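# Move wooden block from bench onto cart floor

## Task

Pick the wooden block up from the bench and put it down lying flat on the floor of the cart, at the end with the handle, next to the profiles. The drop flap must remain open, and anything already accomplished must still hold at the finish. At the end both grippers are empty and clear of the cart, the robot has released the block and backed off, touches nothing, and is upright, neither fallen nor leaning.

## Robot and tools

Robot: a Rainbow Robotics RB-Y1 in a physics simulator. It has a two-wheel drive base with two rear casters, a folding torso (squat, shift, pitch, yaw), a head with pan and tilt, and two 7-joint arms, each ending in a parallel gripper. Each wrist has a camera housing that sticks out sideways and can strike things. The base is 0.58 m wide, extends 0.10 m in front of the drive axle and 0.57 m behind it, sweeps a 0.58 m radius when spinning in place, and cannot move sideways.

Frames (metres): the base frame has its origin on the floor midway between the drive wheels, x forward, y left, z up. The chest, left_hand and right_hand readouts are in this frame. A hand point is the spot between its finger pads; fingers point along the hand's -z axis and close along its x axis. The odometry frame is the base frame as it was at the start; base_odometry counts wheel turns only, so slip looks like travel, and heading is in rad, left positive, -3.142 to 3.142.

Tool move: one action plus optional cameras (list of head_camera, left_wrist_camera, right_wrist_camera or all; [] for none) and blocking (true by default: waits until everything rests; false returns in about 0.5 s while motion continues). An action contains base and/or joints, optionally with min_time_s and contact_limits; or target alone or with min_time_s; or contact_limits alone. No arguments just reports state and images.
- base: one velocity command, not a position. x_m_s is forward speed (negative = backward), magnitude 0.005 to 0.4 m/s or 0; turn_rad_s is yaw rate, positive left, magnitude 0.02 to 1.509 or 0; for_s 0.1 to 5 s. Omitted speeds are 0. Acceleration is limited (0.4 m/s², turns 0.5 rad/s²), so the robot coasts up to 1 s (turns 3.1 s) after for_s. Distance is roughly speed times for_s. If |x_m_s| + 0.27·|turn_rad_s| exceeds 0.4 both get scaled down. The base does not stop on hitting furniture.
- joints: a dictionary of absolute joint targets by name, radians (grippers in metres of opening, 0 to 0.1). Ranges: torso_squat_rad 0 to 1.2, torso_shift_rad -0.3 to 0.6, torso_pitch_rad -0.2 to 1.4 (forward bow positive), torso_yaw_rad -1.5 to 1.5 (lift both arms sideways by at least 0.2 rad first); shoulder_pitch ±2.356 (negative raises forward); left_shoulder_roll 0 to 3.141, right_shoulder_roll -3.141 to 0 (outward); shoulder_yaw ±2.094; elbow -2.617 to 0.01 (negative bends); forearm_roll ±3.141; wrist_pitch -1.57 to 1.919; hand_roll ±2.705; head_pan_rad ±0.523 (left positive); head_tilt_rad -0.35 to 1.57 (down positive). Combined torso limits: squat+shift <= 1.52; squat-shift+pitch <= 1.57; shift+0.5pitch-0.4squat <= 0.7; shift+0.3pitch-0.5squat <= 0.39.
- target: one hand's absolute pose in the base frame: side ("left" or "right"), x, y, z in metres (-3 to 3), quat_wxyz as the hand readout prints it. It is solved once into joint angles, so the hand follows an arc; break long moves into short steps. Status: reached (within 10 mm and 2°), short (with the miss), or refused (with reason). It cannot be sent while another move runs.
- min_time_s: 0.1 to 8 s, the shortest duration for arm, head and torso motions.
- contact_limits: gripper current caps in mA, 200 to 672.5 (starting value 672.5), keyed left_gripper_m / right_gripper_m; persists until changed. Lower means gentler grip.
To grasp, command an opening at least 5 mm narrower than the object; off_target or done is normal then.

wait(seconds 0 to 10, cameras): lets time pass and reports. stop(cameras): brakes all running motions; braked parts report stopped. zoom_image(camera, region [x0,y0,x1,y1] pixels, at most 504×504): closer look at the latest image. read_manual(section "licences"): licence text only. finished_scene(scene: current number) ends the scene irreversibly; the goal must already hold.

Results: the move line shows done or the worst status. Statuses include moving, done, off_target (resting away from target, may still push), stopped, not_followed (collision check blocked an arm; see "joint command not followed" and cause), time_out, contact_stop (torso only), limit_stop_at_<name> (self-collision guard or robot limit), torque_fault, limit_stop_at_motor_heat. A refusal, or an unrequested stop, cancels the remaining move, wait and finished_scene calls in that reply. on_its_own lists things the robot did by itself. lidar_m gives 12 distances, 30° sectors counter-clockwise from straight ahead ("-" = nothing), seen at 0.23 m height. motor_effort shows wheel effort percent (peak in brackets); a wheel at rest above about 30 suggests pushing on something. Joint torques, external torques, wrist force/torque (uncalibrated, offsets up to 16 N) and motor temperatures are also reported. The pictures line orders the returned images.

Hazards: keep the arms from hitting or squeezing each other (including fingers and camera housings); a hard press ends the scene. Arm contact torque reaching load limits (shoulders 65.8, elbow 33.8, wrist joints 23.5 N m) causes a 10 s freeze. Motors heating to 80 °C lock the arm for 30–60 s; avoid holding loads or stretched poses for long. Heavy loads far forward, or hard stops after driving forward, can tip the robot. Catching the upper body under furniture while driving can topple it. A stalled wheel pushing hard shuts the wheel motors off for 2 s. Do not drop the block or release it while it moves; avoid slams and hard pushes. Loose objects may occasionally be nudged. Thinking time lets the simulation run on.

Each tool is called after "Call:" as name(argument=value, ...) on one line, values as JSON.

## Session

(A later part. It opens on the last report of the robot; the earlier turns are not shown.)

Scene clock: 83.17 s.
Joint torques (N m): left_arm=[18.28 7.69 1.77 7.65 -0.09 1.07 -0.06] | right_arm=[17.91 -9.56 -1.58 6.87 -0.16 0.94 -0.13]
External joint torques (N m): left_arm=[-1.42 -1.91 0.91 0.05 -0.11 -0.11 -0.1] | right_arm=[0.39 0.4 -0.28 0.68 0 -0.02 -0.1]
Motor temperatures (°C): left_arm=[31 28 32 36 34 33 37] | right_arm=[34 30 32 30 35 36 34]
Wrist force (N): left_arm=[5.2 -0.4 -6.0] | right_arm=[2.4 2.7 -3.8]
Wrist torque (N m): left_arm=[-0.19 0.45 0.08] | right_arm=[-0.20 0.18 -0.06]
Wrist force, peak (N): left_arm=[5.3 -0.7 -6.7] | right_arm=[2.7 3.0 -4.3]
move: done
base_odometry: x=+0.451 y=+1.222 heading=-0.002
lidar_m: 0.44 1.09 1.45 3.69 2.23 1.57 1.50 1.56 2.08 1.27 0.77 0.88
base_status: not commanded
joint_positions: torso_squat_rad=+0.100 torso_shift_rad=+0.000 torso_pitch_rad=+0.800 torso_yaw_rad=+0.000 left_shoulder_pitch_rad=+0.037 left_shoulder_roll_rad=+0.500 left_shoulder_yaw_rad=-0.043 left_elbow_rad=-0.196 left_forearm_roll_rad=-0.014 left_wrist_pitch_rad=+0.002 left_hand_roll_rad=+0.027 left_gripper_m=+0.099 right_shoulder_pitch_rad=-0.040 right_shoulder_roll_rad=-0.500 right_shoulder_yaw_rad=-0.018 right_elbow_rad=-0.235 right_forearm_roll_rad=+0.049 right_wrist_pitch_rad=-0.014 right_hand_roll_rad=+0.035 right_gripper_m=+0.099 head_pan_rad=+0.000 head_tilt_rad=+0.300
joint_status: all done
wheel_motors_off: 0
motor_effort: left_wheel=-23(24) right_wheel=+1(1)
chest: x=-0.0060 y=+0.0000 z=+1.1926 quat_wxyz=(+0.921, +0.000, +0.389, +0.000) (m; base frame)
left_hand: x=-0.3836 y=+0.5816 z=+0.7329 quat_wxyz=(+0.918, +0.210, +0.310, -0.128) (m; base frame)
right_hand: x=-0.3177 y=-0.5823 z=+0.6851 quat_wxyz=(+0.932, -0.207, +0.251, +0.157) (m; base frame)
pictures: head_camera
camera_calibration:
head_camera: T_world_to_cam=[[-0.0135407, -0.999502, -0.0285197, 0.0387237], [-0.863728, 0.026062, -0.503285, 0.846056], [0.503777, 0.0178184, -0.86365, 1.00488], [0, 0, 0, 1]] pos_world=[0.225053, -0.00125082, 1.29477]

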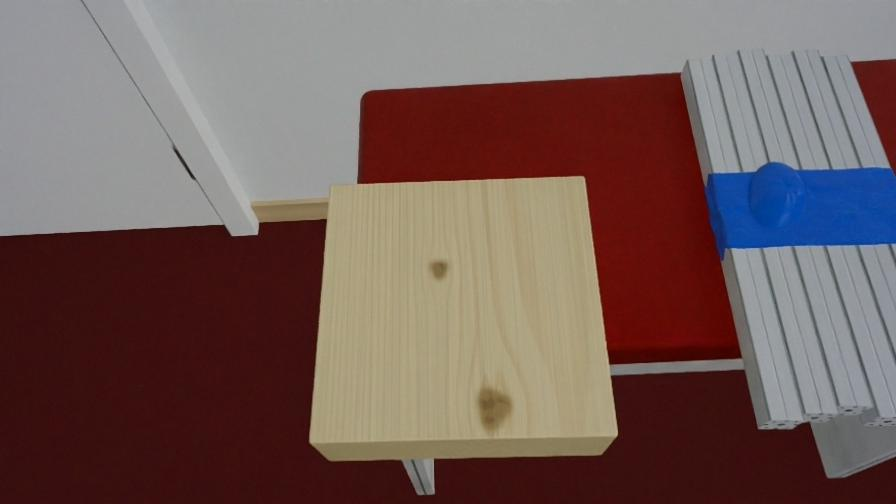

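Call:
move(target={"side":"left","x":0.2,"y":0.4,"z":0.95,"quat_wxyz":[0.9988,-0.05,0,0]}, cameras=[], min_time_s=2)

Call:
move(target={"side":"right","x":0.2,"y":-0.4,"z":0.95,"quat_wxyz":[0.9988,0.05,0,0]}, cameras=[], min_time_s=2)

Call:
move(base={"x_m_s":0.1,"for_s":0.3}, cameras=[])

Call:
move(target={"side":"left","x":0.43,"y":0.19,"z":0.87,"quat_wxyz":[0.9988,-0.05,0,0]}, cameras=[], min_time_s=2)

Call:
move(target={"side":"right","x":0.43,"y":-0.19,"z":0.87,"quat_wxyz":[0.9988,0.05,0,0]}, min_time_s=2)

Scene clock: 96.20 s.
Joint torques (N m): left_arm=[-3.42 -14.56 4.33 2.09 -0.21 -0.25 0.19] | right_arm=[17.97 -9.22 -1.62 7 -0.18 0.98 0.03]
External joint torques (N m): left_arm=[-0.13 0.05 1.22 0.79 -0.26 -0.11 0.19] | right_arm=[0.45 0.74 -0.32 0.81 -0.03 0.02 0.06]
Motor temperatures (°C): left_arm=[31 28 32 36 34 33 37] | right_arm=[34 30 32 30 35 36 34]
Wrist force (N): left_arm=[0.8 2.0 -7.8] | right_arm=[2.6 2.3 -3.7]
Wrist torque (N m): left_arm=[-0.35 0.21 0.10] | right_arm=[-0.11 0.21 -0.07]
Wrist force, peak (N): left_arm=[6.2 -2.4 -6.6] | right_arm=[2.8 2.7 -4.5]
move: done
base_odometry: x=+0.451 y=+1.222 heading=-0.002
lidar_m: 0.44 1.09 1.44 3.67 2.22 1.56 1.50 1.57 2.08 1.26 0.78 0.86
base_status: not commanded
joint_positions: torso_squat_rad=+0.100 torso_shift_rad=+0.000 torso_pitch_rad=+0.800 torso_yaw_rad=+0.000 left_shoulder_pitch_rad=+2.211 left_shoulder_roll_rad=+1.392 left_shoulder_yaw_rad=+1.923 left_elbow_rad=-2.372 left_forearm_roll_rad=+1.907 left_wrist_pitch_rad=+0.311 left_hand_roll_rad=+0.211 left_gripper_m=+0.099 right_shoulder_pitch_rad=-0.040 right_shoulder_roll_rad=-0.500 right_shoulder_yaw_rad=-0.018 right_elbow_rad=-0.235 right_forearm_roll_rad=+0.049 right_wrist_pitch_rad=-0.014 right_hand_roll_rad=+0.035 right_gripper_m=+0.099 head_pan_rad=+0.000 head_tilt_rad=+0.300
joint_status: all done
wheel_motors_off: 0
motor_effort: left_wheel=-22(24) right_wheel=+1(2)
chest: x=-0.0060 y=+0.0001 z=+1.1926 quat_wxyz=(+0.921, +0.000, +0.389, +0.000) (m; base frame)
left_hand: x=+0.1998 y=+0.3990 z=+0.9499 quat_wxyz=(+0.999, -0.046, -0.002, +0.000) (m; base frame)
left_hand_status: reached (checked arc, planned for 2.5 s): 1 mm and 0.5 deg off.
right_hand: x=-0.3177 y=-0.5822 z=+0.6851 quat_wxyz=(+0.932, -0.207, +0.251, +0.157) (m; base frame)
pictures: none
No camera images: "cameras" was empty.

Scene clock: 99.30 s.
Joint torques (N m): left_arm=[-3.41 -13.97 4.53 1.99 -0.18 -0.25 0.27] | right_arm=[-3.45 17.05 -2.68 2.18 -0.18 0 0.26]
External joint torques (N m): left_arm=[-0.12 0.61 1.42 0.69 -0.23 -0.1 0.27] | right_arm=[0.13 2.47 -0.53 0.77 -0.1 0.1 0.25]
Motor temperatures (°C): left_arm=[31 28 32 36 34 33 37] | right_arm=[34 30 32 30 35 36 34]
Wrist force (N): left_arm=[0.5 1.0 -8.3] | right_arm=[-1.2 -0.1 -5.2]
Wrist torque (N m): left_arm=[-0.31 0.16 0.12] | right_arm=[0.02 -0.02 -0.08]
Wrist force, peak (N): left_arm=[1.2 2.0 -8.7] | right_arm=[3.5 4.8 -4.1]
move: short
base_odometry: x=+0.451 y=+1.222 heading=-0.002
lidar_m: 0.43 1.08 1.43 3.69 2.22 1.58 1.50 1.57 2.08 1.27 0.77 0.89
base_status: not commanded
joint_positions: torso_squat_rad=+0.100 torso_shift_rad=+0.000 torso_pitch_rad=+0.800 torso_yaw_rad=+0.000 left_shoulder_pitch_rad=+2.211 left_shoulder_roll_rad=+1.392 left_shoulder_yaw_rad=+1.923 left_elbow_rad=-2.372 left_forearm_roll_rad=+1.907 left_wrist_pitch_rad=+0.311 left_hand_roll_rad=+0.211 left_gripper_m=+0.099 right_shoulder_pitch_rad=+2.356 right_shoulder_roll_rad=-1.361 right_shoulder_yaw_rad=-1.955 right_elbow_rad=-2.334 right_forearm_roll_rad=+0.607 right_wrist_pitch_rad=-0.216 right_hand_roll_rad=-2.705 right_gripper_m=+0.099 head_pan_rad=+0.000 head_tilt_rad=+0.300
joint_status: all done
wheel_motors_off: 0
motor_effort: left_wheel=-21(23) right_wheel=+1(3)
chest: x=-0.0060 y=+0.0001 z=+1.1926 quat_wxyz=(+0.921, +0.000, +0.389, +0.000) (m; base frame)
left_hand: x=+0.1998 y=+0.3991 z=+0.9499 quat_wxyz=(+0.999, -0.045, -0.002, +0.000) (m; base frame)
right_hand: x=+0.1998 y=-0.4001 z=+0.9502 quat_wxyz=(+0.997, +0.075, -0.014, +0.003) (m; base frame)
right_hand_status: short (checked arc, as near as the solve gets, planned for 2.7 s): 0 mm and 3.3 deg off. The place is met; only the turn is off.
pictures: none
No camera images: "cameras" was empty.

Scene clock: 100.20 s.
Joint torques (N m): left_arm=[-3.3 -13.79 4.28 1.79 -0.27 -0.21 0.19] | right_arm=[-3.35 17.19 -2.33 1.89 -0.28 0 0.28]
External joint torques (N m): left_arm=[-0.01 0.79 1.18 0.49 -0.32 -0.06 0.19] | right_arm=[0.23 2.61 -0.19 0.47 -0.19 0.09 0.28]
Motor temperatures (°C): left_arm=[31 28 32 36 34 33 37] | right_arm=[34 30 32 30 35 36 34]
Wrist force (N): left_arm=[0.9 2.1 -7.7] | right_arm=[-1.0 0.2 -4.9]
Wrist torque (N m): left_arm=[-0.37 0.19 0.10] | right_arm=[0.00 0.02 -0.07]
Wrist force, peak (N): left_arm=[1.1 1.7 -8.5] | right_arm=[-1.0 -0.2 -6.0]
move: done
base_odometry: x=+0.481 y=+1.222 heading=-0.001
lidar_m: 0.40 1.06 1.39 3.59 2.27 1.61 1.53 1.59 2.13 1.13 0.76 0.87
base_status: done (sent for 0.3 of 0.3 s)
joint_positions: torso_squat_rad=+0.100 torso_shift_rad=+0.000 torso_pitch_rad=+0.800 torso_yaw_rad=+0.000 left_shoulder_pitch_rad=+2.211 left_shoulder_roll_rad=+1.392 left_shoulder_yaw_rad=+1.923 left_elbow_rad=-2.371 left_forearm_roll_rad=+1.907 left_wrist_pitch_rad=+0.311 left_hand_roll_rad=+0.211 left_gripper_m=+0.099 right_shoulder_pitch_rad=+2.356 right_shoulder_roll_rad=-1.361 right_shoulder_yaw_rad=-1.955 right_elbow_rad=-2.334 right_forearm_roll_rad=+0.607 right_wrist_pitch_rad=-0.216 right_hand_roll_rad=-2.705 right_gripper_m=+0.099 head_pan_rad=+0.000 head_tilt_rad=+0.300
joint_status: not commanded
wheel_motors_off: 0
motor_effort: left_wheel=+6(36) right_wheel=+0(37)
chest: x=-0.0060 y=+0.0001 z=+1.1926 quat_wxyz=(+0.921, +0.000, +0.389, +0.000) (m; base frame)
left_hand: x=+0.1999 y=+0.3991 z=+0.9498 quat_wxyz=(+0.999, -0.045, -0.001, +0.000) (m; base frame)
right_hand: x=+0.1999 y=-0.4001 z=+0.9501 quat_wxyz=(+0.997, +0.075, -0.014, +0.003) (m; base frame)
pictures: none
No camera images: "cameras" was empty.

Scene clock: 102.53 s.
Joint torques (N m): left_arm=[-15.22 -10.23 11.27 -1.25 0.15 -0.5 -0.03] | right_arm=[-3.74 16.94 -2.67 1.96 -0.3 0.01 0.15]
External joint torques (N m): left_arm=[1.76 -0.27 1.3 0.95 0 -0.28 -0.03] | right_arm=[-0.16 2.36 -0.52 0.55 -0.21 0.1 0.15]
Motor temperatures (°C): left_arm=[31 28 32 36 34 32 37] | right_arm=[34 30 32 30 35 36 34]
Wrist force (N): left_arm=[0.9 2.4 -7.9] | right_arm=[-0.7 -0.1 -4.7]
Wrist torque (N m): left_arm=[-0.37 0.22 0.12] | right_arm=[0.00 0.04 -0.07]
Wrist force, peak (N): left_arm=[0.9 2.9 -8.5] | right_arm=[-1.4 0.2 -5.6]
move: done
base_odometry: x=+0.481 y=+1.222 heading=-0.001
lidar_m: 0.41 1.06 1.39 3.59 2.26 1.60 1.52 1.60 2.14 1.15 0.76 0.89
base_status: not commanded
joint_positions: torso_squat_rad=+0.100 torso_shift_rad=+0.000 torso_pitch_rad=+0.800 torso_yaw_rad=+0.000 left_shoulder_pitch_rad=+1.501 left_shoulder_roll_rad=+2.628 left_shoulder_yaw_rad=+2.052 left_elbow_rad=-1.654 left_forearm_roll_rad=+1.346 left_wrist_pitch_rad=+1.247 left_hand_roll_rad=+0.900 left_gripper_m=+0.099 right_shoulder_pitch_rad=+2.356 right_shoulder_roll_rad=-1.361 right_shoulder_yaw_rad=-1.955 right_elbow_rad=-2.334 right_forearm_roll_rad=+0.607 right_wrist_pitch_rad=-0.216 right_hand_roll_rad=-2.705 right_gripper_m=+0.099 head_pan_rad=+0.000 head_tilt_rad=+0.300
joint_status: all done
wheel_motors_off: 0
motor_effort: left_wheel=+7(9) right_wheel=+1(2)
chest: x=-0.0060 y=+0.0001 z=+1.1926 quat_wxyz=(+0.921, +0.000, +0.389, +0.000) (m; base frame)
left_hand: x=+0.4298 y=+0.1898 z=+0.8703 quat_wxyz=(+0.999, -0.050, -0.001, +0.000) (m; base frame)
left_hand_status: reached (checked arc, planned for 2.0 s): 0 mm and 0.1 deg off.
right_hand: x=+0.1998 y=-0.4002 z=+0.9501 quat_wxyz=(+0.997, +0.075, -0.014, +0.003) (m; base frame)
pictures: none
No camera images: "cameras" was empty.

Scene clock: 105.17 s.
Joint torques (N m): left_arm=[-15.5 -9.84 11.28 -1.49 0.09 -0.39 0.04] | right_arm=[-19.25 3.69 -0.28 3.73 0.01 -0.23 0.26]
External joint torques (N m): left_arm=[1.48 0.13 1.31 0.72 -0.05 -0.17 0.04] | right_arm=[0.7 0.91 0.46 -0.1 0.14 -0.13 0.26]
Motor temperatures (°C): left_arm=[31 28 32 36 34 32 37] | right_arm=[34 30 32 30 35 36 34]
Wrist force (N): left_arm=[1.1 1.8 -8.2] | right_arm=[-1.3 -0.2 -5.3]
Wrist torque (N m): left_arm=[-0.33 0.18 0.07] | right_arm=[-0.04 -0.06 -0.07]
Wrist force, peak (N): left_arm=[0.4 2.6 -8.2] | right_arm=[-1.3 -0.5 -5.4]
move: short
base_odometry: x=+0.481 y=+1.222 heading=-0.001
lidar_m: 0.42 1.05 1.39 3.61 2.27 1.61 1.53 1.60 2.13 1.15 0.76 0.89
base_status: not commanded
joint_positions: torso_squat_rad=+0.100 torso_shift_rad=+0.000 torso_pitch_rad=+0.800 torso_yaw_rad=+0.000 left_shoulder_pitch_rad=+1.501 left_shoulder_roll_rad=+2.628 left_shoulder_yaw_rad=+2.052 left_elbow_rad=-1.654 left_forearm_roll_rad=+1.346 left_wrist_pitch_rad=+1.247 left_hand_roll_rad=+0.900 left_gripper_m=+0.099 right_shoulder_pitch_rad=+0.376 right_shoulder_roll_rad=-3.141 right_shoulder_yaw_rad=-0.134 right_elbow_rad=-1.677 right_forearm_roll_rad=-0.431 right_wrist_pitch_rad=-0.317 right_hand_roll_rad=-2.705 right_gripper_m=+0.099 head_pan_rad=+0.000 head_tilt_rad=+0.300
joint_status: all done
wheel_motors_off: 0
motor_effort: left_wheel=+8(9) right_wheel=+0(2)
chest: x=-0.0060 y=+0.0001 z=+1.1926 quat_wxyz=(+0.921, +0.000, +0.389, +0.000) (m; base frame)
left_hand: x=+0.4298 y=+0.1898 z=+0.8704 quat_wxyz=(+0.999, -0.050, -0.001, +0.000) (m; base frame)
right_hand: x=+0.4300 y=-0.1901 z=+0.8702 quat_wxyz=(+0.997, +0.073, -0.013, +0.004) (m; base frame)
right_hand_status: short (checked arc, as near as the solve gets, planned for 2.3 s): 0 mm and 3.1 deg off. The place is met; only the turn is off.
pictures: head_camera, left_wrist_camera, right_wrist_camera
camera_calibration:
head_camera: T_world_to_cam=[[-0.013451, -0.999504, -0.0284699, 0.0386388], [-0.863684, 0.0259611, -0.503364, 0.846149], [0.503854, 0.0178183, -0.863605, 1.0048], [0, 0, 0, 1]] pos_world=[0.225053, -0.00125112, 1.29477]
left_wrist_camera: T_world_to_cam=[[0.999617, 0.0259531, -0.00964107, -0.426722], [0.0270043, -0.837174, 0.546269, -0.299045], [0.00610614, -0.54632, -0.837554, 0.902543], [0, 0, 0, 1]] pos_world=[0.429123, 0.253799, 0.915174]
right_wrist_camera: T_world_to_cam=[[-0.997932, -0.0310187, -0.0562923, 0.471016], [-0.059484, 0.777464, 0.626108, -0.344343], [0.0243443, 0.628161, -0.777702, 0.857818], [0, 0, 0, 1]] pos_world=[0.428676, -0.256523, 0.909237]

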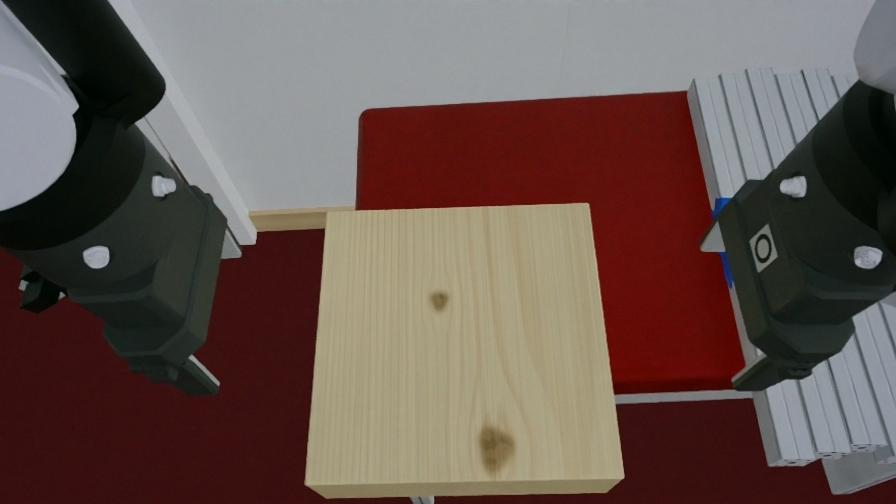

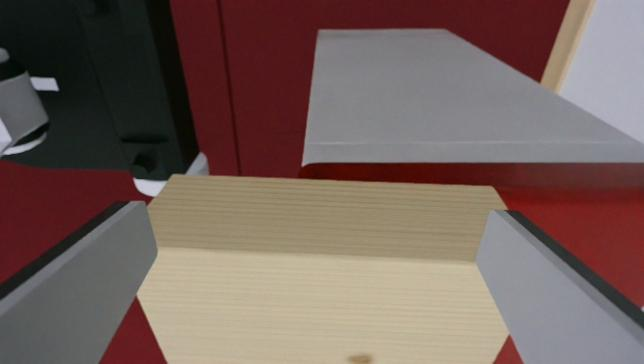

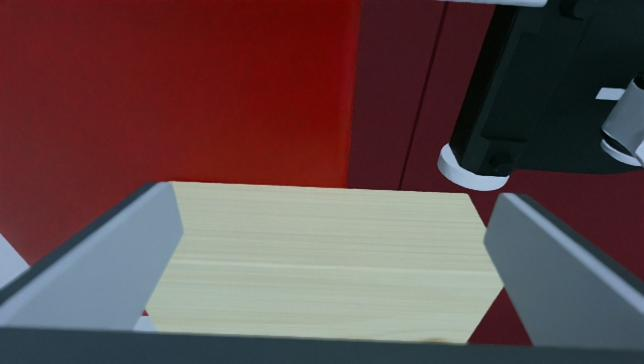

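Call:
move(joints={"right_shoulder_pitch_rad":2.356,"right_shoulder_roll_rad":-1.361,"right_shoulder_yaw_rad":-1.955,"right_elbow_rad":-2.334,"right_forearm_roll_rad":0.607,"right_wrist_pitch_rad":-0.216,"right_hand_roll_rad":-2.705}, cameras=[])

Call:
move(joints={"right_shoulder_pitch_rad":2.211,"right_shoulder_roll_rad":-1.392,"right_shoulder_yaw_rad":-1.923,"right_elbow_rad":-2.372,"right_forearm_roll_rad":-1.907,"right_wrist_pitch_rad":0.311,"right_hand_roll_rad":-0.211}, cameras=[])

Call:
move(joints={"right_shoulder_pitch_rad":1.501,"right_shoulder_roll_rad":-2.628,"right_shoulder_yaw_rad":-2.052,"right_elbow_rad":-1.654,"right_forearm_roll_rad":-1.346,"right_wrist_pitch_rad":1.247,"right_hand_roll_rad":-0.9}, cameras=["head_camera","right_wrist_camera"])

Scene clock: 118.27 s.
Joint torques (N m): left_arm=[-15.31 -9.83 11.35 -1.33 0.08 -0.39 0.04] | right_arm=[-3.05 16.11 -3.17 1.35 -0.49 -0.08 0.21]
External joint torques (N m): left_arm=[1.66 0.14 1.39 0.87 -0.06 -0.17 0.04] | right_arm=[0.53 1.54 -1.02 -0.06 -0.4 0.01 0.21]
Motor temperatures (°C): left_arm=[31 28 32 36 34 32 37] | right_arm=[34 30 32 30 35 36 34]
Wrist force (N): left_arm=[0.8 1.6 -8.2] | right_arm=[-0.3 0.2 -5.3]
Wrist torque (N m): left_arm=[-0.32 0.18 0.13] | right_arm=[-0.03 0.10 -0.08]
Wrist force, peak (N): left_arm=[1.8 1.8 -8.6] | right_arm=[-1.5 0.5 -5.7]
move: done
base_odometry: x=+0.481 y=+1.222 heading=-0.001
lidar_m: 0.42 1.04 1.40 3.60 2.26 1.60 1.53 1.59 2.14 1.15 0.76 0.89
base_status: not commanded
joint_positions: torso_squat_rad=+0.100 torso_shift_rad=+0.000 torso_pitch_rad=+0.800 torso_yaw_rad=+0.000 left_shoulder_pitch_rad=+1.501 left_shoulder_roll_rad=+2.628 left_shoulder_yaw_rad=+2.052 left_elbow_rad=-1.654 left_forearm_roll_rad=+1.346 left_wrist_pitch_rad=+1.247 left_hand_roll_rad=+0.900 left_gripper_m=+0.099 right_shoulder_pitch_rad=+2.356 right_shoulder_roll_rad=-1.361 right_shoulder_yaw_rad=-1.955 right_elbow_rad=-2.334 right_forearm_roll_rad=+0.607 right_wrist_pitch_rad=-0.216 right_hand_roll_rad=-2.705 right_gripper_m=+0.099 head_pan_rad=+0.000 head_tilt_rad=+0.300
joint_status: all done
wheel_motors_off: 0
motor_effort: left_wheel=+6(8) right_wheel=-1(3)
chest: x=-0.0060 y=+0.0001 z=+1.1926 quat_wxyz=(+0.921, +0.000, +0.389, +0.000) (m; base frame)
left_hand: x=+0.4298 y=+0.1898 z=+0.8704 quat_wxyz=(+0.999, -0.050, -0.001, +0.000) (m; base frame)
right_hand: x=+0.1998 y=-0.4001 z=+0.9503 quat_wxyz=(+0.997, +0.075, -0.014, +0.003) (m; base frame)
pictures: none
No camera images: "cameras" was empty.

Scene clock: 120.53 s.
Joint torques (N m): left_arm=[-15.9 -9.51 11.3 -1.6 0.14 -0.29 0.12] | right_arm=[-4.71 15.86 -2.39 1.64 0.25 -0.13 -0.28]
External joint torques (N m): left_arm=[1.07 0.46 1.33 0.6 0 -0.07 0.13] | right_arm=[-1.57 0.98 0.6 0.16 0.22 -0.04 -0.29]
Motor temperatures (°C): left_arm=[31 28 32 36 34 32 37] | right_arm=[34 30 32 30 35 36 34]
Wrist force (N): left_arm=[1.1 2.1 -7.7] | right_arm=[-1.0 0.7 -5.1]
Wrist torque (N m): left_arm=[-0.39 0.21 0.09] | right_arm=[-0.07 0.00 -0.09]
Wrist force, peak (N): left_arm=[1.2 2.9 -8.7] | right_arm=[-1.6 0.5 -6.6]
move: done
base_odometry: x=+0.481 y=+1.222 heading=-0.001
lidar_m: 0.41 1.04 1.39 3.59 2.28 1.61 1.53 1.58 2.13 1.14 0.76 0.89
base_status: not commanded
joint_positions: torso_squat_rad=+0.100 torso_shift_rad=+0.000 torso_pitch_rad=+0.800 torso_yaw_rad=+0.000 left_shoulder_pitch_rad=+1.501 left_shoulder_roll_rad=+2.628 left_shoulder_yaw_rad=+2.052 left_elbow_rad=-1.654 left_forearm_roll_rad=+1.346 left_wrist_pitch_rad=+1.247 left_hand_roll_rad=+0.900 left_gripper_m=+0.099 right_shoulder_pitch_rad=+2.211 right_shoulder_roll_rad=-1.392 right_shoulder_yaw_rad=-1.923 right_elbow_rad=-2.372 right_forearm_roll_rad=-1.907 right_wrist_pitch_rad=+0.311 right_hand_roll_rad=-0.211 right_gripper_m=+0.099 head_pan_rad=+0.000 head_tilt_rad=+0.300
joint_status: all done
wheel_motors_off: 0
motor_effort: left_wheel=+7(8) right_wheel=-1(4)
chest: x=-0.0060 y=+0.0001 z=+1.1926 quat_wxyz=(+0.921, +0.000, +0.389, +0.000) (m; base frame)
left_hand: x=+0.4298 y=+0.1899 z=+0.8704 quat_wxyz=(+0.999, -0.050, -0.001, +0.000) (m; base frame)
right_hand: x=+0.1999 y=-0.3988 z=+0.9500 quat_wxyz=(+0.999, +0.046, -0.002, +0.000) (m; base frame)
pictures: none
No camera images: "cameras" was empty.

Scene clock: 122.43 s.
Joint torques (N m): left_arm=[-15.68 -9.71 11.45 -1.71 0.08 -0.39 0.1] | right_arm=[-16.9 12.34 -9.63 -1.61 -0.25 -0.25 0.21]
External joint torques (N m): left_arm=[1.3 0.25 1.49 0.49 -0.07 -0.17 0.1] | right_arm=[-0.12 2.05 -0.11 0.4 -0.36 -0.08 0.21]
Motor temperatures (°C): left_arm=[31 28 32 36 34 32 37] | right_arm=[34 30 32 30 35 36 34]
Wrist force (N): left_arm=[0.8 1.3 -7.9] | right_arm=[-0.9 0.7 -4.9]
Wrist torque (N m): left_arm=[-0.24 0.20 0.06] | right_arm=[-0.07 0.02 -0.06]
Wrist force, peak (N): left_arm=[0.8 1.5 -8.5] | right_arm=[-0.7 0.7 -5.7]
move: done
base_odometry: x=+0.481 y=+1.222 heading=-0.001
lidar_m: 0.41 1.06 1.40 3.59 2.27 1.61 1.53 1.59 2.14 1.16 0.76 0.87
base_status: not commanded
joint_positions: torso_squat_rad=+0.100 torso_shift_rad=+0.000 torso_pitch_rad=+0.800 torso_yaw_rad=+0.000 left_shoulder_pitch_rad=+1.501 left_shoulder_roll_rad=+2.628 left_shoulder_yaw_rad=+2.052 left_elbow_rad=-1.654 left_forearm_roll_rad=+1.346 left_wrist_pitch_rad=+1.247 left_hand_roll_rad=+0.900 left_gripper_m=+0.099 right_shoulder_pitch_rad=+1.501 right_shoulder_roll_rad=-2.628 right_shoulder_yaw_rad=-2.052 right_elbow_rad=-1.654 right_forearm_roll_rad=-1.346 right_wrist_pitch_rad=+1.247 right_hand_roll_rad=-0.900 right_gripper_m=+0.099 head_pan_rad=+0.000 head_tilt_rad=+0.300
joint_status: all done
wheel_motors_off: 0
motor_effort: left_wheel=+7(9) right_wheel=-1(3)
chest: x=-0.0060 y=+0.0001 z=+1.1926 quat_wxyz=(+0.921, +0.000, +0.389, +0.000) (m; base frame)
left_hand: x=+0.4297 y=+0.1899 z=+0.8704 quat_wxyz=(+0.999, -0.050, -0.001, +0.000) (m; base frame)
right_hand: x=+0.4295 y=-0.1894 z=+0.8703 quat_wxyz=(+0.999, +0.050, -0.001, +0.001) (m; base frame)
pictures: head_camera, right_wrist_camera
camera_calibration:
head_camera: T_world_to_cam=[[-0.013451, -0.999504, -0.0284699, 0.0386388], [-0.863684, 0.0259611, -0.503364, 0.846149], [0.503854, 0.0178183, -0.863605, 1.0048], [0, 0, 0, 1]] pos_world=[0.225053, -0.00125112, 1.29477]
right_wrist_camera: T_world_to_cam=[[-0.999162, -0.0272606, -0.0305468, 0.449353], [-0.040046, 0.805954, 0.590622, -0.317016], [0.00851867, 0.59135, -0.80637, 0.882319], [0, 0, 0, 1]] pos_world=[0.428765, -0.254009, 0.912439]

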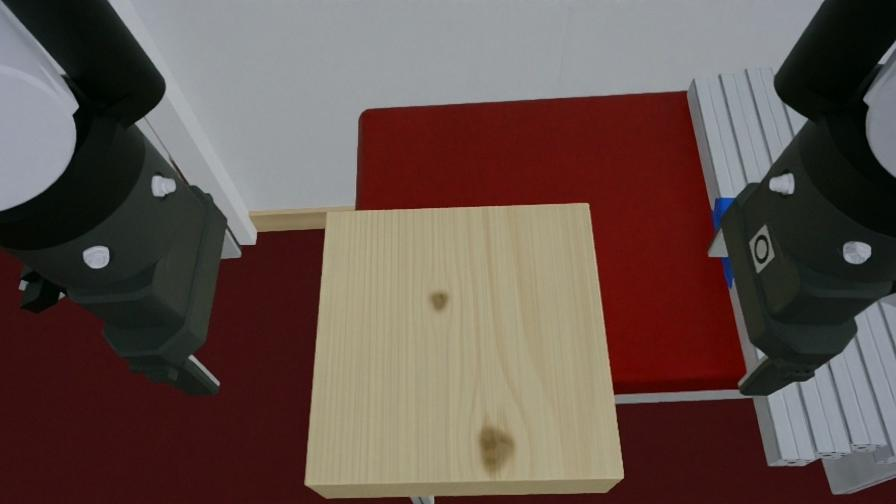

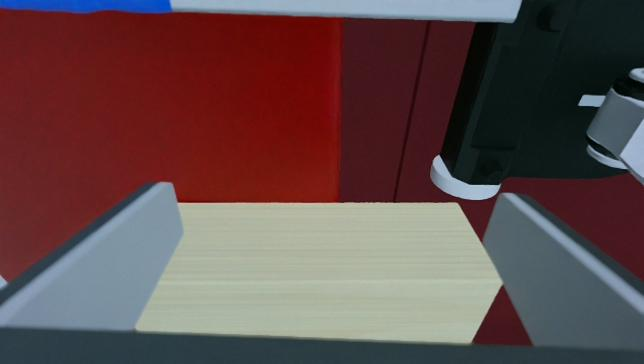

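Call:
move(target={"side":"left","x":0.438,"y":0.168,"z":0.775,"quat_wxyz":[0.9988,-0.05,0,0]}, cameras=[], min_time_s=2)

Call:
move(target={"side":"right","x":0.438,"y":-0.16,"z":0.82,"quat_wxyz":[0.9988,0.05,0,0]}, cameras=[], min_time_s=2)

Call:
move(target={"side":"right","x":0.438,"y":-0.16,"z":0.775,"quat_wxyz":[0.9988,0.05,0,0]}, min_time_s=2)

Scene clock: 127.27 s.
Joint torques (N m): left_arm=[-16.04 -8.37 8.93 -1.76 -0.13 -0.67 -0.27] | right_arm=[-16.41 12.34 -9.38 -1.75 -0.18 -0.28 0.23]
External joint torques (N m): left_arm=[1.97 0.6 0.37 1.04 -0.27 -0.45 -0.26] | right_arm=[0.38 2.05 0.14 0.26 -0.29 -0.12 0.22]
Motor temperatures (°C): left_arm=[31 28 32 36 34 32 37] | right_arm=[34 30 32 30 35 36 34]
Wrist force (N): left_arm=[0.5 1.4 -7.4] | right_arm=[-0.5 0.3 -5.0]
Wrist torque (N m): left_arm=[-0.28 0.11 0.13] | right_arm=[-0.01 0.05 -0.09]
Wrist force, peak (N): left_arm=[0.5 2.1 -8.6] | right_arm=[-1.0 0.8 -5.6]
move: done
base_odometry: x=+0.481 y=+1.222 heading=-0.001
lidar_m: 0.41 1.06 1.40 3.58 2.25 1.61 1.52 1.60 2.13 1.14 0.75 0.89
base_status: not commanded
joint_positions: torso_squat_rad=+0.100 torso_shift_rad=+0.000 torso_pitch_rad=+0.800 torso_yaw_rad=+0.000 left_shoulder_pitch_rad=+1.567 left_shoulder_roll_rad=+2.872 left_shoulder_yaw_rad=+1.982 left_elbow_rad=-1.331 left_forearm_roll_rad=+1.239 left_wrist_pitch_rad=+1.093 left_hand_roll_rad=+0.811 left_gripper_m=+0.099 right_shoulder_pitch_rad=+1.501 right_shoulder_roll_rad=-2.628 right_shoulder_yaw_rad=-2.052 right_elbow_rad=-1.654 right_forearm_roll_rad=-1.346 right_wrist_pitch_rad=+1.247 right_hand_roll_rad=-0.900 right_gripper_m=+0.099 head_pan_rad=+0.000 head_tilt_rad=+0.300
joint_status: all done
wheel_motors_off: 0
motor_effort: left_wheel=+8(8) right_wheel=+0(3)
chest: x=-0.0060 y=+0.0001 z=+1.1926 quat_wxyz=(+0.921, +0.000, +0.389, +0.000) (m; base frame)
left_hand: x=+0.4377 y=+0.1680 z=+0.7756 quat_wxyz=(+0.999, -0.050, -0.001, +0.000) (m; base frame)
left_hand_status: reached (checked arc, planned for 2.0 s): 1 mm and 0.2 deg off.
right_hand: x=+0.4295 y=-0.1894 z=+0.8703 quat_wxyz=(+0.999, +0.050, -0.001, +0.001) (m; base frame)
pictures: none
No camera images: "cameras" was empty.

Scene clock: 129.60 s.
Joint torques (N m): left_arm=[-16.11 -8.11 8.77 -1.84 -0.25 -0.68 -0.31] | right_arm=[-16.98 8.91 -7.53 -2.05 0.3 -0.24 0.16]
External joint torques (N m): left_arm=[1.91 0.87 0.21 0.97 -0.39 -0.46 -0.31] | right_arm=[0.99 -0.36 1.33 0.46 0.2 -0.08 0.16]
Motor temperatures (°C): left_arm=[31 28 32 36 34 32 37] | right_arm=[34 30 32 30 35 36 34]
Wrist force (N): left_arm=[1.2 1.7 -8.3] | right_arm=[-0.9 -0.3 -5.2]
Wrist torque (N m): left_arm=[-0.30 0.19 0.10] | right_arm=[0.02 -0.02 -0.06]
Wrist force, peak (N): left_arm=[0.5 2.1 -8.6] | right_arm=[-1.3 0.2 -5.5]
move: done
base_odometry: x=+0.481 y=+1.222 heading=-0.001
lidar_m: 0.40 1.05 1.39 3.58 2.26 1.61 1.52 1.59 2.14 1.15 0.76 0.87
base_status: not commanded
joint_positions: torso_squat_rad=+0.100 torso_shift_rad=+0.000 torso_pitch_rad=+0.800 torso_yaw_rad=+0.000 left_shoulder_pitch_rad=+1.567 left_shoulder_roll_rad=+2.872 left_shoulder_yaw_rad=+1.982 left_elbow_rad=-1.331 left_forearm_roll_rad=+1.239 left_wrist_pitch_rad=+1.093 left_hand_roll_rad=+0.811 left_gripper_m=+0.099 right_shoulder_pitch_rad=+1.514 right_shoulder_roll_rad=-2.803 right_shoulder_yaw_rad=-2.007 right_elbow_rad=-1.471 right_forearm_roll_rad=-1.266 right_wrist_pitch_rad=+1.188 right_hand_roll_rad=-0.886 right_gripper_m=+0.099 head_pan_rad=+0.000 head_tilt_rad=+0.300
joint_status: all done
wheel_motors_off: 0
motor_effort: left_wheel=+6(8) right_wheel=-1(3)
chest: x=-0.0060 y=+0.0001 z=+1.1926 quat_wxyz=(+0.921, +0.000, +0.389, +0.000) (m; base frame)
left_hand: x=+0.4377 y=+0.1680 z=+0.7756 quat_wxyz=(+0.999, -0.050, -0.001, +0.000) (m; base frame)
right_hand: x=+0.4382 y=-0.1601 z=+0.8203 quat_wxyz=(+0.999, +0.050, +0.000, +0.000) (m; base frame)
right_hand_status: reached (checked arc, planned for 2.0 s): 0 mm and 0.0 deg off.
pictures: none
No camera images: "cameras" was empty.

Scene clock: 131.93 s.
Joint torques (N m): left_arm=[-16.18 -7.98 8.62 -1.95 -0.16 -0.68 -0.27] | right_arm=[-17.24 8.64 -6.71 -2.12 0.29 -0.27 0.27]
External joint torques (N m): left_arm=[1.83 1 0.06 0.86 -0.3 -0.47 -0.27] | right_arm=[0.75 -0.39 1.38 0.47 0.19 -0.11 0.27]
Motor temperatures (°C): left_arm=[31 28 32 36 34 32 37] | right_arm=[34 30 32 30 35 36 34]
Wrist force (N): left_arm=[0.9 2.1 -7.5] | right_arm=[-1.0 0.4 -5.0]
Wrist torque (N m): left_arm=[-0.38 0.23 0.08] | right_arm=[-0.06 -0.03 -0.07]
Wrist force, peak (N): left_arm=[0.7 1.6 -8.6] | right_arm=[-1.0 0.1 -5.5]
move: done
base_odometry: x=+0.481 y=+1.222 heading=-0.001
lidar_m: 0.41 1.06 1.40 3.59 2.26 1.60 1.52 1.59 2.12 1.15 0.76 0.87
base_status: not commanded
joint_positions: torso_squat_rad=+0.100 torso_shift_rad=+0.000 torso_pitch_rad=+0.800 torso_yaw_rad=+0.000 left_shoulder_pitch_rad=+1.567 left_shoulder_roll_rad=+2.872 left_shoulder_yaw_rad=+1.982 left_elbow_rad=-1.331 left_forearm_roll_rad=+1.239 left_wrist_pitch_rad=+1.093 left_hand_roll_rad=+0.811 left_gripper_m=+0.099 right_shoulder_pitch_rad=+1.559 right_shoulder_roll_rad=-2.891 right_shoulder_yaw_rad=-1.980 right_elbow_rad=-1.325 right_forearm_roll_rad=-1.232 right_wrist_pitch_rad=+1.099 right_hand_roll_rad=-0.825 right_gripper_m=+0.099 head_pan_rad=+0.000 head_tilt_rad=+0.300
joint_status: all done
wheel_motors_off: 0
motor_effort: left_wheel=+7(8) right_wheel=-1(2)
chest: x=-0.0060 y=+0.0001 z=+1.1926 quat_wxyz=(+0.921, +0.000, +0.389, +0.000) (m; base frame)
left_hand: x=+0.4377 y=+0.1680 z=+0.7756 quat_wxyz=(+0.999, -0.050, -0.001, +0.000) (m; base frame)
right_hand: x=+0.4378 y=-0.1602 z=+0.7756 quat_wxyz=(+0.999, +0.050, -0.001, +0.000) (m; base frame)
right_hand_status: reached (checked arc, planned for 2.0 s): 1 mm and 0.1 deg off.
pictures: head_camera, left_wrist_camera, right_wrist_camera
camera_calibration:
head_camera: T_world_to_cam=[[-0.013451, -0.999504, -0.0284699, 0.0386388], [-0.863684, 0.0259611, -0.503364, 0.846149], [0.503854, 0.0178183, -0.863605, 1.0048], [0, 0, 0, 1]] pos_world=[0.225053, -0.00125112, 1.29477]
left_wrist_camera: T_world_to_cam=[[0.999606, 0.0266535, -0.00875891, -0.435746], [0.0271149, -0.837625, 0.545573, -0.265285], [0.00720475, -0.545596, -0.838018, 0.811029], [0, 0, 0, 1]] pos_world=[0.436924, 0.231899, 0.820572]
right_wrist_camera: T_world_to_cam=[[-0.999192, -0.0255779, -0.0310164, 0.456232], [-0.0389571, 0.806567, 0.589857, -0.284143], [0.00992946, 0.590589, -0.806911, 0.788294], [0, 0, 0, 1]] pos_world=[0.436966, -0.224708, 0.817838]

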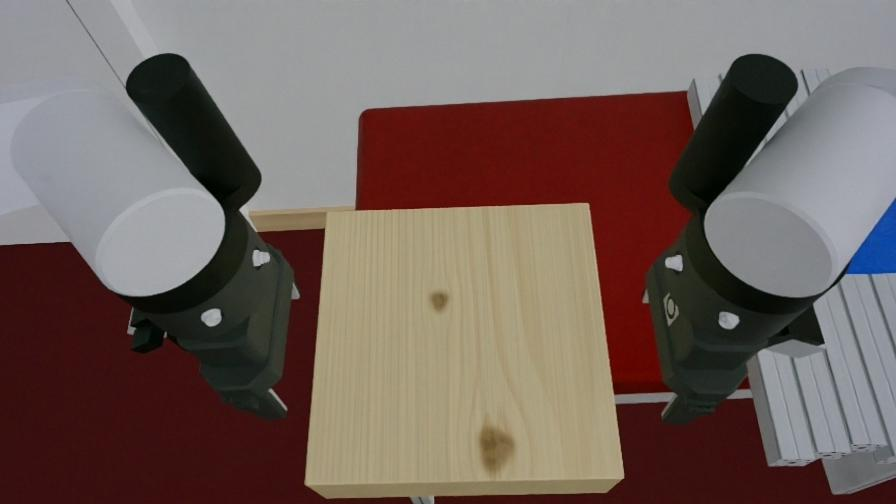

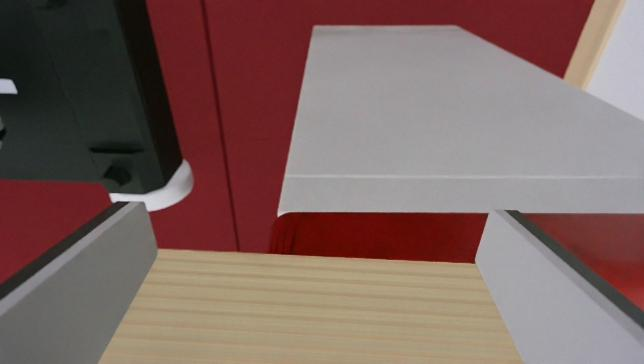

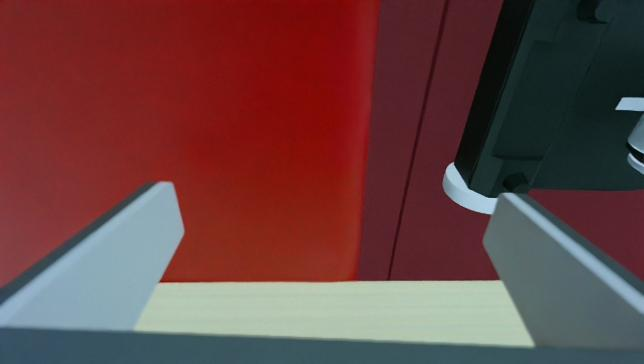

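Call:
move(target={"side":"left","x":0.438,"y":0.146,"z":0.775,"quat_wxyz":[0.9988,-0.05,0,0]}, cameras=["left_wrist_camera"], min_time_s=1.5)

Call:
move(target={"side":"right","x":0.438,"y":-0.14,"z":0.775,"quat_wxyz":[0.9988,0.05,0,0]}, min_time_s=1.5)

Scene clock: 135.30 s.
Joint torques (N m): left_arm=[-17.96 -7.02 8.37 -1.92 -0.18 0.03 0.25] | right_arm=[-17.13 8.97 -6.81 -2.07 0.3 -0.27 0.25]
External joint torques (N m): left_arm=[0.51 1.2 -0.15 1.07 -0.33 0.25 0.25] | right_arm=[0.87 -0.07 1.29 0.52 0.2 -0.11 0.25]
Motor temperatures (°C): left_arm=[31 28 32 36 34 32 37] | right_arm=[34 30 32 30 35 36 34]
Wrist force (N): left_arm=[0.9 2.3 -7.7] | right_arm=[-1.0 0.3 -4.8]
Wrist torque (N m): left_arm=[-0.38 0.21 0.08] | right_arm=[-0.06 -0.01 -0.08]
Wrist force, peak (N): left_arm=[1.1 2.2 -8.4] | right_arm=[-0.3 0.4 -5.7]
move: done
base_odometry: x=+0.481 y=+1.222 heading=-0.001
lidar_m: 0.41 1.04 1.39 3.60 2.26 1.61 1.52 1.60 2.14 1.13 0.77 0.87
base_status: not commanded
joint_positions: torso_squat_rad=+0.100 torso_shift_rad=+0.000 torso_pitch_rad=+0.800 torso_yaw_rad=+0.000 left_shoulder_pitch_rad=+1.544 left_shoulder_roll_rad=+2.922 left_shoulder_yaw_rad=+1.975 left_elbow_rad=-1.317 left_forearm_roll_rad=+1.221 left_wrist_pitch_rad=+1.110 left_hand_roll_rad=+0.848 left_gripper_m=+0.099 right_shoulder_pitch_rad=+1.559 right_shoulder_roll_rad=-2.891 right_shoulder_yaw_rad=-1.980 right_elbow_rad=-1.325 right_forearm_roll_rad=-1.232 right_wrist_pitch_rad=+1.099 right_hand_roll_rad=-0.825 right_gripper_m=+0.099 head_pan_rad=+0.000 head_tilt_rad=+0.300
joint_status: all done
wheel_motors_off: 0
motor_effort: left_wheel=+7(8) right_wheel=-1(2)
chest: x=-0.0060 y=+0.0001 z=+1.1926 quat_wxyz=(+0.921, +0.000, +0.389, +0.000) (m; base frame)
left_hand: x=+0.4376 y=+0.1463 z=+0.7759 quat_wxyz=(+0.999, -0.051, +0.000, +0.000) (m; base frame)
left_hand_status: reached (checked arc, planned for 1.5 s): 1 mm and 0.1 deg off.
right_hand: x=+0.4378 y=-0.1602 z=+0.7756 quat_wxyz=(+0.999, +0.050, -0.001, +0.000) (m; base frame)
pictures: left_wrist_camera
camera_calibration:
left_wrist_camera: T_world_to_cam=[[0.999632, 0.0250281, -0.0104921, -0.433513], [0.0266907, -0.836761, 0.546918, -0.284536], [0.004909, -0.546997, -0.83712, 0.799892], [0, 0, 0, 1]] pos_world=[0.437021, 0.210299, 0.820675]

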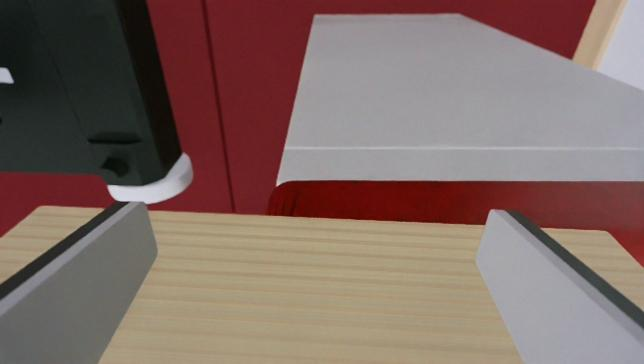

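Scene clock: 137.13 s.
Joint torques (N m): left_arm=[-18.09 -7.44 8.28 -1.75 -0.24 0.01 0.26] | right_arm=[-21.02 7.85 -6.55 -2.18 0.21 0.2 -0.36]
External joint torques (N m): left_arm=[0.37 0.79 -0.24 1.24 -0.38 0.23 0.26] | right_arm=[-2.61 -0.51 1.5 0.57 0.11 0.36 -0.36]
Motor temperatures (°C): left_arm=[31 28 32 36 34 32 37] | right_arm=[34 30 32 30 35 36 34]
Wrist force (N): left_arm=[1.3 1.2 -7.7] | right_arm=[-0.7 0.3 -5.2]
Wrist torque (N m): left_arm=[-0.25 0.27 0.09] | right_arm=[-0.04 0.02 -0.07]
Wrist force, peak (N): left_arm=[0.8 2.6 -8.4] | right_arm=[-0.5 -0.3 -6.0]
move: done
base_odometry: x=+0.481 y=+1.222 heading=-0.001
lidar_m: 0.41 1.06 1.40 3.59 2.26 1.60 1.53 1.60 2.14 1.16 0.76 0.89
base_status: not commanded
joint_positions: torso_squat_rad=+0.100 torso_shift_rad=+0.000 torso_pitch_rad=+0.800 torso_yaw_rad=+0.000 left_shoulder_pitch_rad=+1.544 left_shoulder_roll_rad=+2.922 left_shoulder_yaw_rad=+1.975 left_elbow_rad=-1.317 left_forearm_roll_rad=+1.221 left_wrist_pitch_rad=+1.110 left_hand_roll_rad=+0.848 left_gripper_m=+0.099 right_shoulder_pitch_rad=+1.539 right_shoulder_roll_rad=-2.937 right_shoulder_yaw_rad=-1.973 right_elbow_rad=-1.311 right_forearm_roll_rad=-1.215 right_wrist_pitch_rad=+1.114 right_hand_roll_rad=-0.858 right_gripper_m=+0.099 head_pan_rad=+0.000 head_tilt_rad=+0.300
joint_status: all done
wheel_motors_off: 0
motor_effort: left_wheel=+7(8) right_wheel=+0(2)
chest: x=-0.0060 y=+0.0001 z=+1.1926 quat_wxyz=(+0.921, +0.000, +0.389, +0.000) (m; base frame)
left_hand: x=+0.4376 y=+0.1463 z=+0.7759 quat_wxyz=(+0.999, -0.051, +0.000, +0.000) (m; base frame)
right_hand: x=+0.4375 y=-0.1405 z=+0.7756 quat_wxyz=(+0.999, +0.051, +0.000, +0.000) (m; base frame)
right_hand_status: reached (checked arc, planned for 1.5 s): 1 mm and 0.1 deg off.
pictures: head_camera, left_wrist_camera, right_wrist_camera
camera_calibration:
head_camera: T_world_to_cam=[[-0.013451, -0.999504, -0.0284699, 0.0386388], [-0.863684, 0.0259611, -0.503364, 0.846149], [0.503854, 0.0178183, -0.863605, 1.0048], [0, 0, 0, 1]] pos_world=[0.225053, -0.00125112, 1.29477]
left_wrist_camera: T_world_to_cam=[[0.999632, 0.0250281, -0.0104921, -0.433513], [0.0266907, -0.836761, 0.546918, -0.284536], [0.004909, -0.546997, -0.83712, 0.799892], [0, 0, 0, 1]] pos_world=[0.437021, 0.210299, 0.820675]
right_wrist_camera: T_world_to_cam=[[-0.999208, -0.0265867, -0.0295919, 0.455163], [-0.0389415, 0.805723, 0.591011, -0.301109], [0.00812987, 0.591696, -0.806121, 0.776948], [0, 0, 0, 1]] pos_world=[0.436761, -0.205005, 0.817742]

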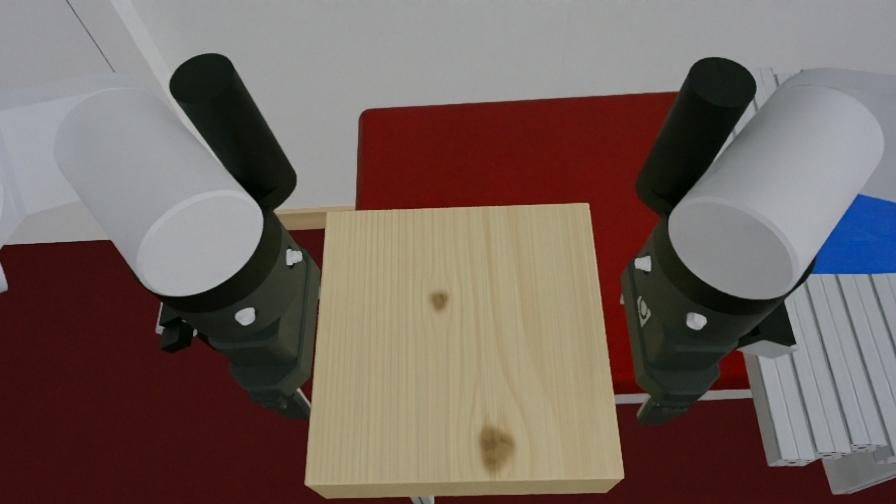

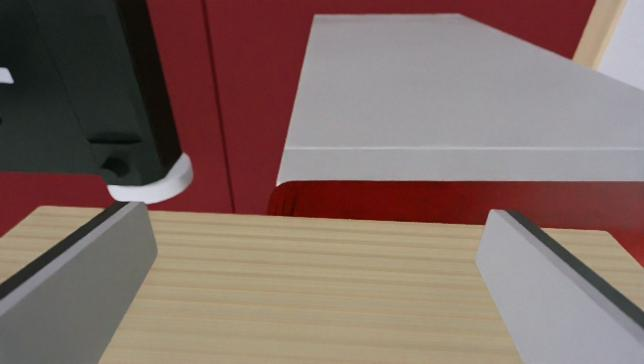

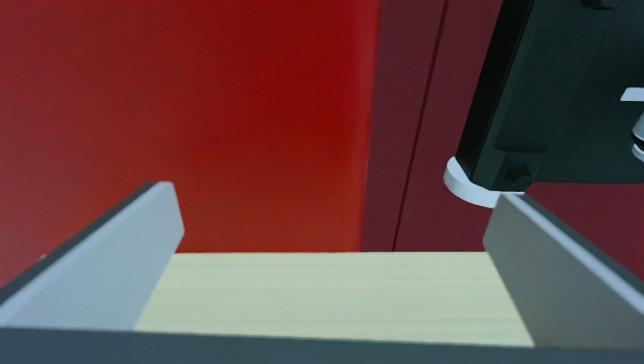

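Call:
move(target={"side":"left","x":0.438,"y":0.134,"z":0.775,"quat_wxyz":[0.9988,-0.05,0,0]}, cameras=[], min_time_s=1)

Call:
move(target={"side":"right","x":0.438,"y":-0.125,"z":0.775,"quat_wxyz":[0.9988,0.05,0,0]}, cameras=[], min_time_s=1)

Call:
move(target={"side":"right","x":0.438,"y":-0.115,"z":0.775,"quat_wxyz":[0.9988,0.05,0,0]}, cameras=["head_camera","right_wrist_camera"], min_time_s=1)

Scene clock: 142.80 s.
Joint torques (N m): left_arm=[-19.11 -1.9 9.72 -4.11 0.59 -2.2 0.5] | right_arm=[-20.34 7.95 -6.49 -2.55 0.3 0.01 -0.35]
External joint torques (N m): left_arm=[-0.38 5.91 1.24 -1.04 0.45 -1.97 0.5] | right_arm=[-1.93 -0.4 1.56 0.2 0.2 0.17 -0.35]
Motor temperatures (°C): left_arm=[31 28 32 36 34 32 37] | right_arm=[35 30 32 30 35 36 34]
Wrist force (N): left_arm=[-2.1 11.7 -0.5] | right_arm=[-0.6 0.3 -4.7]
Wrist torque (N m): left_arm=[-0.59 0.28 -0.23] | right_arm=[-0.06 0.02 -0.06]
Wrist force, peak (N): left_arm=[-1.5 12.5 -2.2] | right_arm=[-1.0 -0.3 -5.5]
move: done
base_odometry: x=+0.481 y=+1.222 heading=-0.001
lidar_m: 0.40 1.06 1.42 3.59 2.25 1.61 1.52 1.60 2.12 1.15 0.76 0.88
base_status: not commanded
joint_positions: torso_squat_rad=+0.100 torso_shift_rad=+0.000 torso_pitch_rad=+0.800 torso_yaw_rad=+0.000 left_shoulder_pitch_rad=+1.531 left_shoulder_roll_rad=+2.953 left_shoulder_yaw_rad=+1.970 left_elbow_rad=-1.301 left_forearm_roll_rad=+1.209 left_wrist_pitch_rad=+1.119 left_hand_roll_rad=+0.868 left_gripper_m=+0.099 right_shoulder_pitch_rad=+1.539 right_shoulder_roll_rad=-2.937 right_shoulder_yaw_rad=-1.973 right_elbow_rad=-1.311 right_forearm_roll_rad=-1.215 right_wrist_pitch_rad=+1.114 right_hand_roll_rad=-0.858 right_gripper_m=+0.099 head_pan_rad=+0.000 head_tilt_rad=+0.300
joint_status: all done
wheel_motors_off: 0
motor_effort: left_wheel=+8(8) right_wheel=-1(3)
chest: x=-0.0061 y=+0.0001 z=+1.1926 quat_wxyz=(+0.921, +0.000, +0.389, +0.000) (m; base frame)
left_hand: x=+0.4380 y=+0.1353 z=+0.7753 quat_wxyz=(+0.999, -0.049, +0.000, +0.000) (m; base frame)
left_hand_status: reached (checked arc, planned for 1.0 s): 1 mm and 0.1 deg off.
right_hand: x=+0.4375 y=-0.1404 z=+0.7756 quat_wxyz=(+0.999, +0.051, +0.000, +0.000) (m; base frame)
pictures: none
No camera images: "cameras" was empty.

Scene clock: 144.13 s.
Joint torques (N m): left_arm=[-19.19 -1.89 9.78 -4.02 0.69 -2.2 0.44] | right_arm=[-20.95 7.48 -6.11 -2.2 0.36 0.09 -0.32]
External joint torques (N m): left_arm=[-0.46 5.93 1.31 -0.95 0.56 -1.99 0.44] | right_arm=[-2.21 -0.35 1.88 0.66 0.25 0.25 -0.32]
Motor temperatures (°C): left_arm=[31 28 32 36 34 32 37] | right_arm=[35 30 32 30 35 36 34]
Wrist force (N): left_arm=[-1.2 11.6 -1.8] | right_arm=[-1.0 0.3 -5.2]
Wrist torque (N m): left_arm=[-0.64 0.42 -0.17] | right_arm=[-0.04 -0.03 -0.07]
Wrist force, peak (N): left_arm=[-2.2 12.3 -1.3] | right_arm=[-1.2 0.1 -5.4]
move: done
base_odometry: x=+0.481 y=+1.222 heading=-0.001
lidar_m: 0.41 1.07 1.39 3.60 2.24 1.61 1.53 1.60 2.12 1.15 0.76 0.87
base_status: not commanded
joint_positions: torso_squat_rad=+0.100 torso_shift_rad=+0.000 torso_pitch_rad=+0.800 torso_yaw_rad=+0.000 left_shoulder_pitch_rad=+1.531 left_shoulder_roll_rad=+2.953 left_shoulder_yaw_rad=+1.970 left_elbow_rad=-1.301 left_forearm_roll_rad=+1.209 left_wrist_pitch_rad=+1.119 left_hand_roll_rad=+0.868 left_gripper_m=+0.099 right_shoulder_pitch_rad=+1.523 right_shoulder_roll_rad=-2.975 right_shoulder_yaw_rad=-1.967 right_elbow_rad=-1.294 right_forearm_roll_rad=-1.202 right_wrist_pitch_rad=+1.125 right_hand_roll_rad=-0.882 right_gripper_m=+0.099 head_pan_rad=+0.000 head_tilt_rad=+0.300
joint_status: all done
wheel_motors_off: 0
motor_effort: left_wheel=+8(8) right_wheel=+0(2)
chest: x=-0.0061 y=+0.0001 z=+1.1926 quat_wxyz=(+0.921, +0.000, +0.389, +0.000) (m; base frame)
left_hand: x=+0.4380 y=+0.1353 z=+0.7753 quat_wxyz=(+0.999, -0.049, +0.000, +0.000) (m; base frame)
right_hand: x=+0.4376 y=-0.1254 z=+0.7754 quat_wxyz=(+0.999, +0.050, +0.000, +0.000) (m; base frame)
right_hand_status: reached (checked arc, planned for 1.0 s): 1 mm and 0.0 deg off.
pictures: none
No camera images: "cameras" was empty.

Scene clock: 145.47 s.
Joint torques (N m): left_arm=[-19.03 -1.87 10.6 -5.2 1.38 -2.74 0.5] | right_arm=[-24.09 1.24 -8.42 -4.41 -0.46 -2.65 -1.08]
External joint torques (N m): left_arm=[-0.3 5.95 2.14 -2.13 1.24 -2.53 0.5] | right_arm=[-5.14 -6.26 -0.49 -1.5 -0.56 -2.49 -1.08]
Motor temperatures (°C): left_arm=[31 28 32 36 34 32 37] | right_arm=[35 30 32 30 35 36 34]
Wrist force (N): left_arm=[-1.8 14.3 -3.3] | right_arm=[-5.5 -11.4 0.1]
Wrist torque (N m): left_arm=[-0.46 0.28 -0.33] | right_arm=[0.29 0.21 0.63]
Wrist force, peak (N): left_arm=[-1.2 15.7 -3.9] | right_arm=[-6.9 -12.2 1.2]
move: done
base_odometry: x=+0.481 y=+1.222 heading=-0.001
lidar_m: 0.41 1.06 1.40 3.59 2.25 1.61 1.53 1.60 2.13 1.14 0.77 0.88
base_status: not commanded
joint_positions: torso_squat_rad=+0.100 torso_shift_rad=+0.000 torso_pitch_rad=+0.800 torso_yaw_rad=+0.000 left_shoulder_pitch_rad=+1.531 left_shoulder_roll_rad=+2.953 left_shoulder_yaw_rad=+1.969 left_elbow_rad=-1.301 left_forearm_roll_rad=+1.209 left_wrist_pitch_rad=+1.119 left_hand_roll_rad=+0.868 left_gripper_m=+0.099 right_shoulder_pitch_rad=+1.513 right_shoulder_roll_rad=-3.000 right_shoulder_yaw_rad=-1.963 right_elbow_rad=-1.279 right_forearm_roll_rad=-1.194 right_wrist_pitch_rad=+1.132 right_hand_roll_rad=-0.896 right_gripper_m=+0.099 head_pan_rad=+0.000 head_tilt_rad=+0.300
joint_status: all done
wheel_motors_off: 0
motor_effort: left_wheel=+8(9) right_wheel=-2(2)
chest: x=-0.0061 y=+0.0001 z=+1.1926 quat_wxyz=(+0.921, +0.000, +0.389, +0.000) (m; base frame)
left_hand: x=+0.4379 y=+0.1355 z=+0.7753 quat_wxyz=(+0.999, -0.049, +0.000, +0.000) (m; base frame)
right_hand: x=+0.4376 y=-0.1167 z=+0.7748 quat_wxyz=(+0.999, +0.049, +0.000, -0.001) (m; base frame)
right_hand_status: reached (checked arc, planned for 1.0 s): 2 mm and 0.1 deg off.
pictures: head_camera, right_wrist_camera
camera_calibration:
head_camera: T_world_to_cam=[[-0.0134472, -0.999504, -0.0284733, 0.0387437], [-0.863616, 0.0259619, -0.503482, 0.846247], [0.503971, 0.0178196, -0.863537, 1.00482], [0, 0, 0, 1]] pos_world=[0.224953, -0.00115112, 1.29487]
right_wrist_camera: T_world_to_cam=[[-0.99928, -0.0250759, -0.028484, 0.455174], [-0.0370425, 0.807619, 0.588541, -0.318475], [0.00824601, 0.589172, -0.807966, 0.763332], [0, 0, 0, 1]] pos_world=[0.436755, -0.181114, 0.817147]

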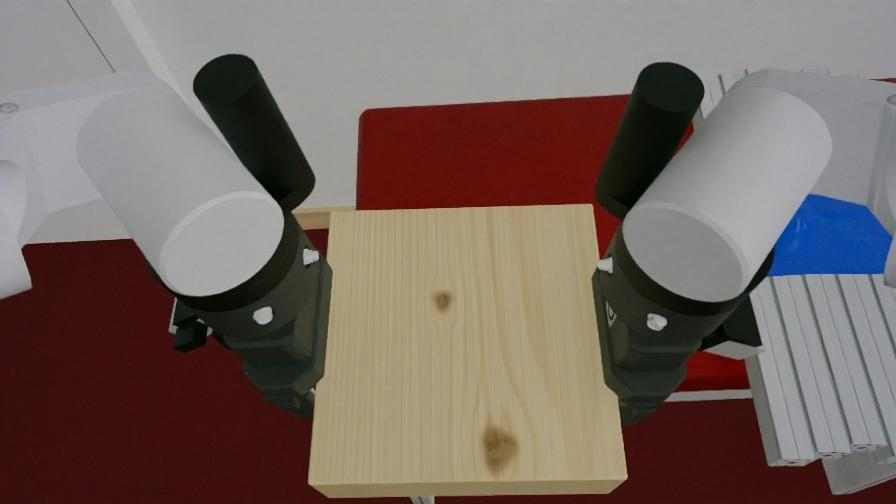

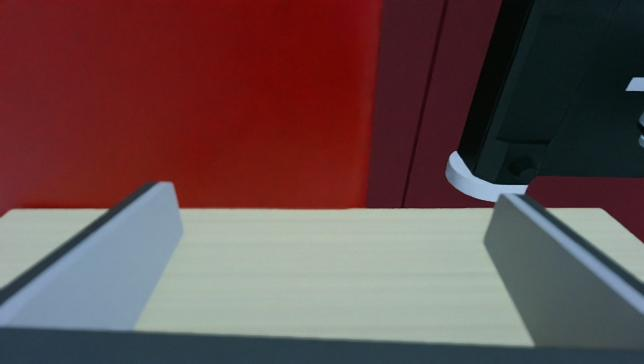

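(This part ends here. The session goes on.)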